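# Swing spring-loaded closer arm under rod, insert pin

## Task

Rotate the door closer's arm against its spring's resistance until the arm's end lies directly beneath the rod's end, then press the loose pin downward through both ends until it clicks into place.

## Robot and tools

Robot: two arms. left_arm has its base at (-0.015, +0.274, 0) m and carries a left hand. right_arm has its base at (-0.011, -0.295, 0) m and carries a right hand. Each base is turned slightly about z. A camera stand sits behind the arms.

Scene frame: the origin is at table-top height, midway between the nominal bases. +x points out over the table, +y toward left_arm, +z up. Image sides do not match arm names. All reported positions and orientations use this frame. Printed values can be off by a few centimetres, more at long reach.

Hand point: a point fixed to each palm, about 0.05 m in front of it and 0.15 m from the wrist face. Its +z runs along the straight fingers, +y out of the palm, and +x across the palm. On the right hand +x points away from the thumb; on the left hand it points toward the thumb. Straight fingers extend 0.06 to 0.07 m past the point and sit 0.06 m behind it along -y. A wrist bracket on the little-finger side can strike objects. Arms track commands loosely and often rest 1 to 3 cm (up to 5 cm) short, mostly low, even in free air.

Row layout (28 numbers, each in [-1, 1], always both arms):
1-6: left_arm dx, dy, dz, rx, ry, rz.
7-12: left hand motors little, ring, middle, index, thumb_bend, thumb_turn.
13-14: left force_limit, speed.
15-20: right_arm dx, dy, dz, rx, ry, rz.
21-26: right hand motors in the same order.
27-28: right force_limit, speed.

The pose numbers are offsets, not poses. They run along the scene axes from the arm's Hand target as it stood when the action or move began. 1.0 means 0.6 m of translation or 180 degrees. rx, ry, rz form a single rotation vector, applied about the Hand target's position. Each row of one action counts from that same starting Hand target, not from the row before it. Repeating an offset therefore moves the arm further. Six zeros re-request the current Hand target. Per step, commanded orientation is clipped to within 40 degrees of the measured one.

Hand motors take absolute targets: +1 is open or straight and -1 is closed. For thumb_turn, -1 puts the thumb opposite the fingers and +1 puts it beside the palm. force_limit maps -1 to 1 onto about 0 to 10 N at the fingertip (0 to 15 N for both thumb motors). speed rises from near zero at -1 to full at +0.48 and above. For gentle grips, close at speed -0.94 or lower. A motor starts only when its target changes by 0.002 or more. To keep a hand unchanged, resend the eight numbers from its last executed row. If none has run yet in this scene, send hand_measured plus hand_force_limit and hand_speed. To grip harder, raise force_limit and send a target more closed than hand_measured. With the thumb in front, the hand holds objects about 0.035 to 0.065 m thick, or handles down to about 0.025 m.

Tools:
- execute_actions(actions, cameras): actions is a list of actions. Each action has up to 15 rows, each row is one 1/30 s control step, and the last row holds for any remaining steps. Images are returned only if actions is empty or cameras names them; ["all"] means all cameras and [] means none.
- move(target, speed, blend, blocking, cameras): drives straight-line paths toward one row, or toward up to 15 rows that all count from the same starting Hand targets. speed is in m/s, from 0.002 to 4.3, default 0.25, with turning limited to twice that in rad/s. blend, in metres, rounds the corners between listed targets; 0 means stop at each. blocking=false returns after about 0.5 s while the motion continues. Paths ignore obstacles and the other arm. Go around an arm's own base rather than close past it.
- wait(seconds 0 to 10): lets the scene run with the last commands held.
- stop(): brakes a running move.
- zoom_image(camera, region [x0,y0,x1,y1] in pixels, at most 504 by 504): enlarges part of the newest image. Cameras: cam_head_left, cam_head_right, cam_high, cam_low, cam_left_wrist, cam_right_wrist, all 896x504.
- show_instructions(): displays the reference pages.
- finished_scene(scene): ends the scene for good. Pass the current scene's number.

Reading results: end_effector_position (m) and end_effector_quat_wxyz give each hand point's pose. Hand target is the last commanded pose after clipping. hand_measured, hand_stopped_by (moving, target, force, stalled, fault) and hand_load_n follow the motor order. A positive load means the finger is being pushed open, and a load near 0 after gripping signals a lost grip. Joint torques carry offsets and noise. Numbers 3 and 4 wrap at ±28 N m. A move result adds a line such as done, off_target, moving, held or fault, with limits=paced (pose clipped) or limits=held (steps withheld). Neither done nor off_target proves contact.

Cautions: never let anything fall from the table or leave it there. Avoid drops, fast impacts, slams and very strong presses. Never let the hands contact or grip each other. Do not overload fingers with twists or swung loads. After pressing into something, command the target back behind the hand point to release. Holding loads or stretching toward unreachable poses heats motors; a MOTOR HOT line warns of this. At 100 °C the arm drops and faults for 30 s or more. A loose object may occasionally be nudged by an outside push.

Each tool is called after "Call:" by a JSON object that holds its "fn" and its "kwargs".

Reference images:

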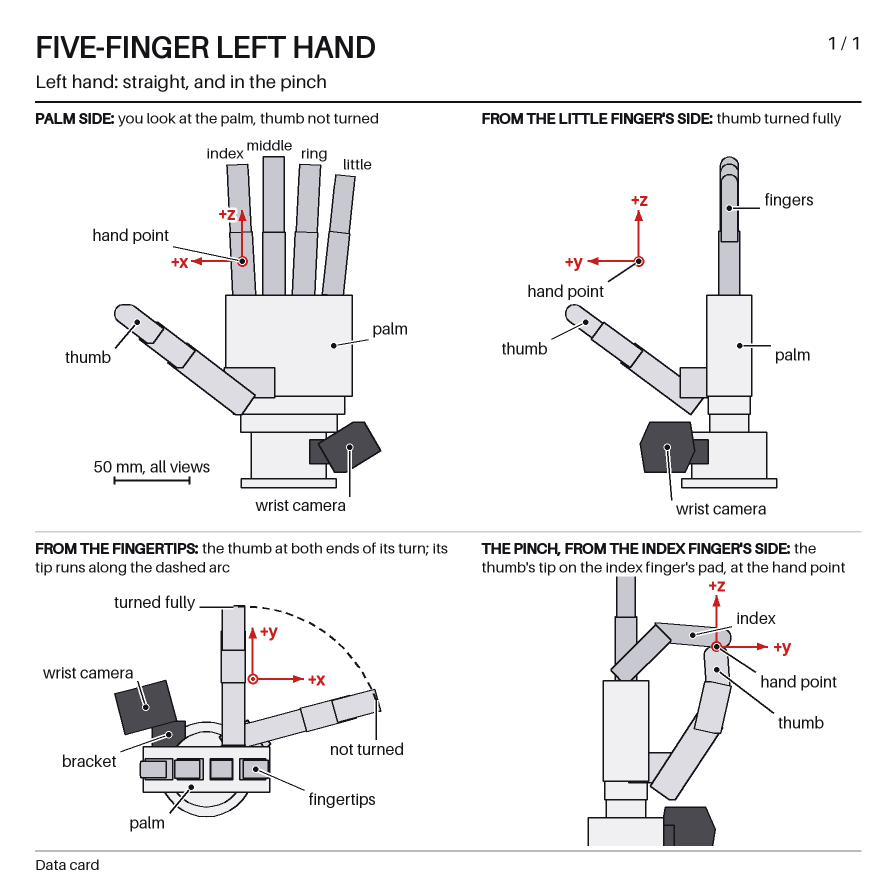

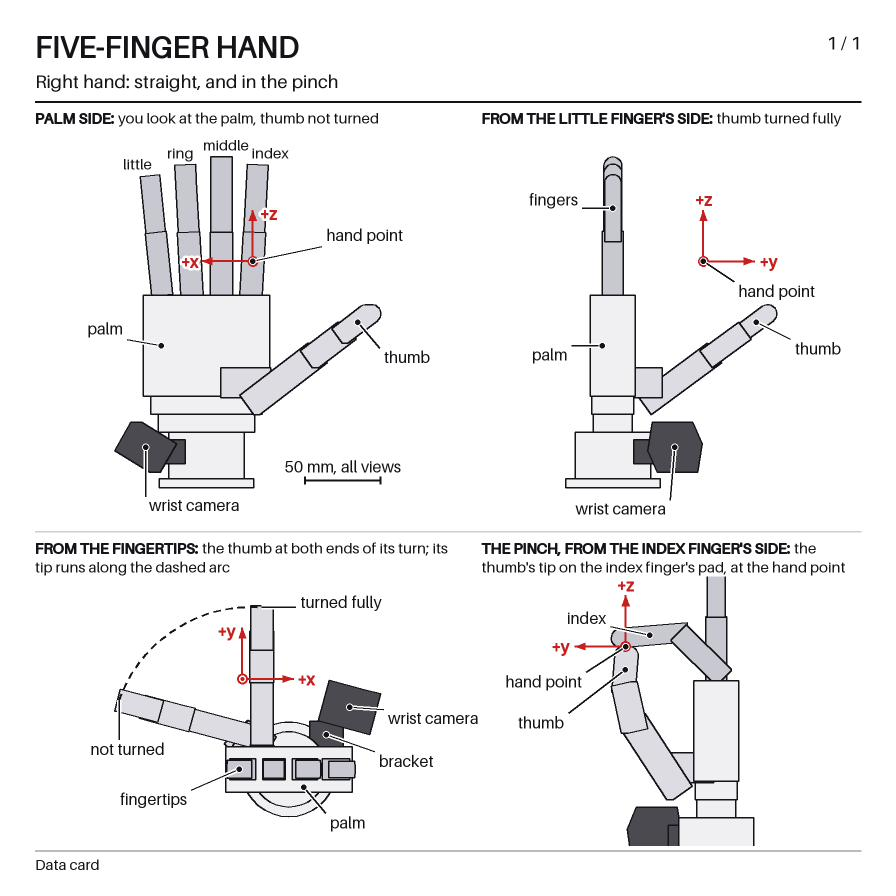

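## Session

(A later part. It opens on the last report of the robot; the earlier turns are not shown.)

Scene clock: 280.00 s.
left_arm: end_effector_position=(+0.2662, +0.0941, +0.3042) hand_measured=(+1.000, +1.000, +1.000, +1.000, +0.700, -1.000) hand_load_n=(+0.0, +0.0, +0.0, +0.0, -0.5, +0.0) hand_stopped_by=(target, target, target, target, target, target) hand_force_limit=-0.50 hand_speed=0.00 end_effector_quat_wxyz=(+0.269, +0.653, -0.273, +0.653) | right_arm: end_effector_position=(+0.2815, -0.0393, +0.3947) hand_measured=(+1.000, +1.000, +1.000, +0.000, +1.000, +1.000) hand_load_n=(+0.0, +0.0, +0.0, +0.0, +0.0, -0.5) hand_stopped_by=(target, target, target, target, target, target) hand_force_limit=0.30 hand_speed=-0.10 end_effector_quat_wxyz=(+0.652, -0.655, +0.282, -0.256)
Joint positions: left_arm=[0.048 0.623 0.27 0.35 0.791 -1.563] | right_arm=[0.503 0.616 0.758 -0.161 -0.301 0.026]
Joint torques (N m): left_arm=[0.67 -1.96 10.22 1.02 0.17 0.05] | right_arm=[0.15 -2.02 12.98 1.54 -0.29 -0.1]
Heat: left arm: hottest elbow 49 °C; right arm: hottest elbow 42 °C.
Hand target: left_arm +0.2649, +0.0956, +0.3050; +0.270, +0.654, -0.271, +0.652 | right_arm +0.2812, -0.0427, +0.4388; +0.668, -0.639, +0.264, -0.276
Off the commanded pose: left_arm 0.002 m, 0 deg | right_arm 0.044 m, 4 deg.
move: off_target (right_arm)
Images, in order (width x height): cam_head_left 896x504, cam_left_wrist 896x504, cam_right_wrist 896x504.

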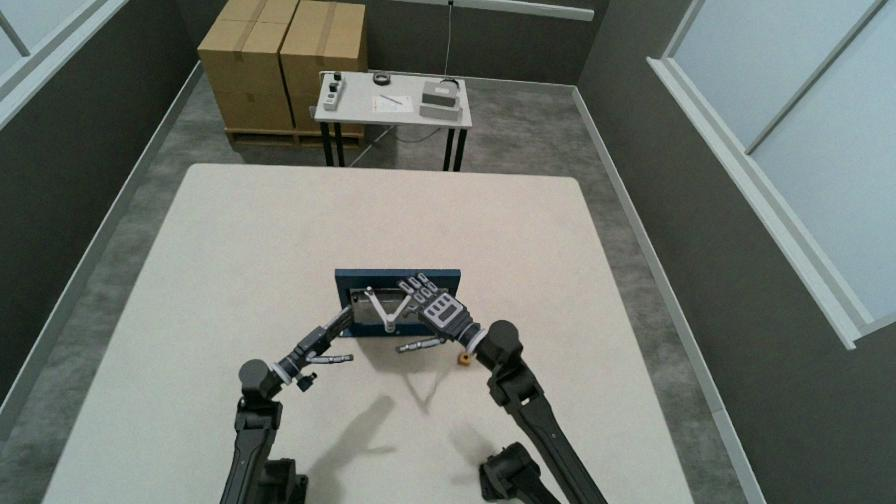

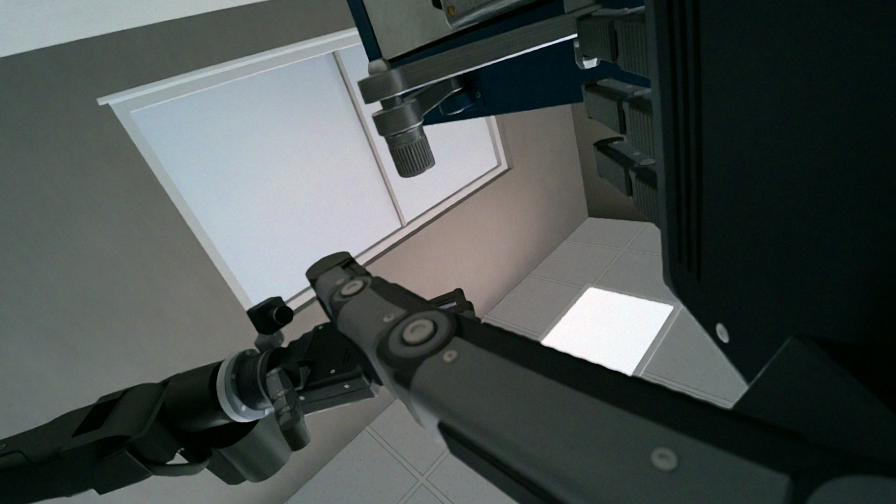

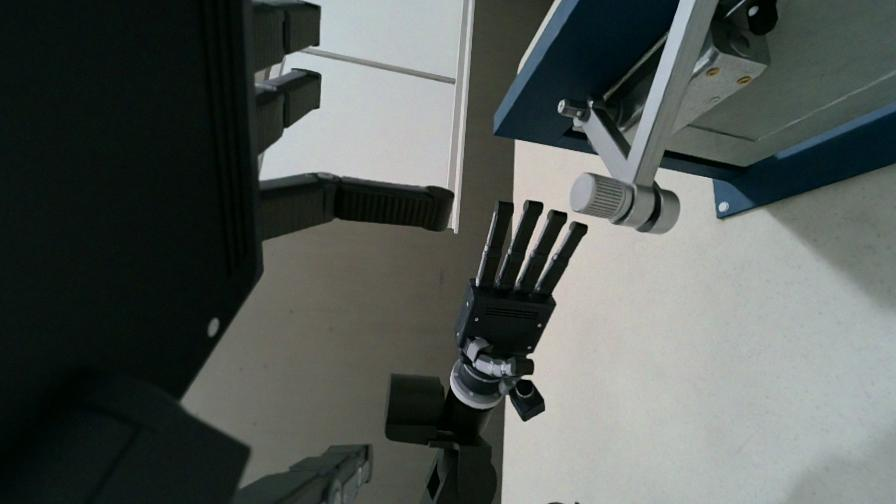

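Call:
{"fn": "zoom_image", "kwargs": {"camera": "cam_left_wrist", "region": [330, 40, 490, 200]}}

Scaled by 3.150.

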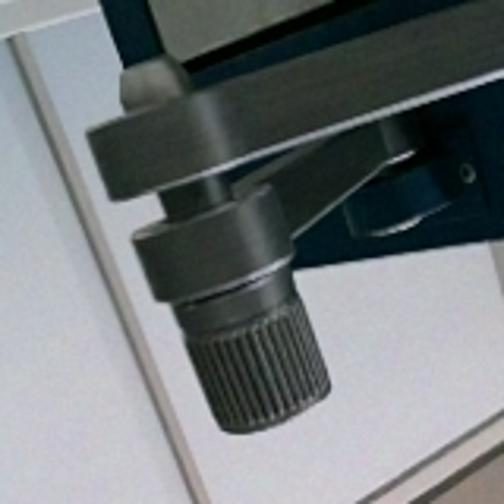

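Call:
{"fn": "zoom_image", "kwargs": {"camera": "cam_right_wrist", "region": [550, 150, 710, 260]}}

Scaled by 3.150.

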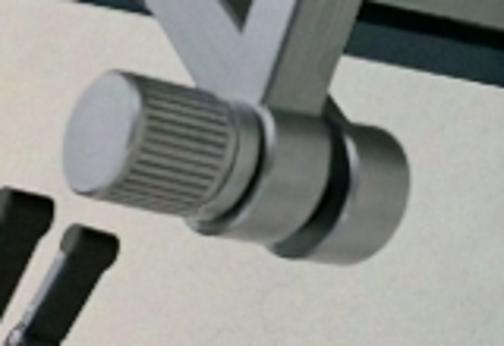

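Call:
{"fn": "finished_scene", "kwargs": {"scene": 2}}

The scene is finished: the task was done.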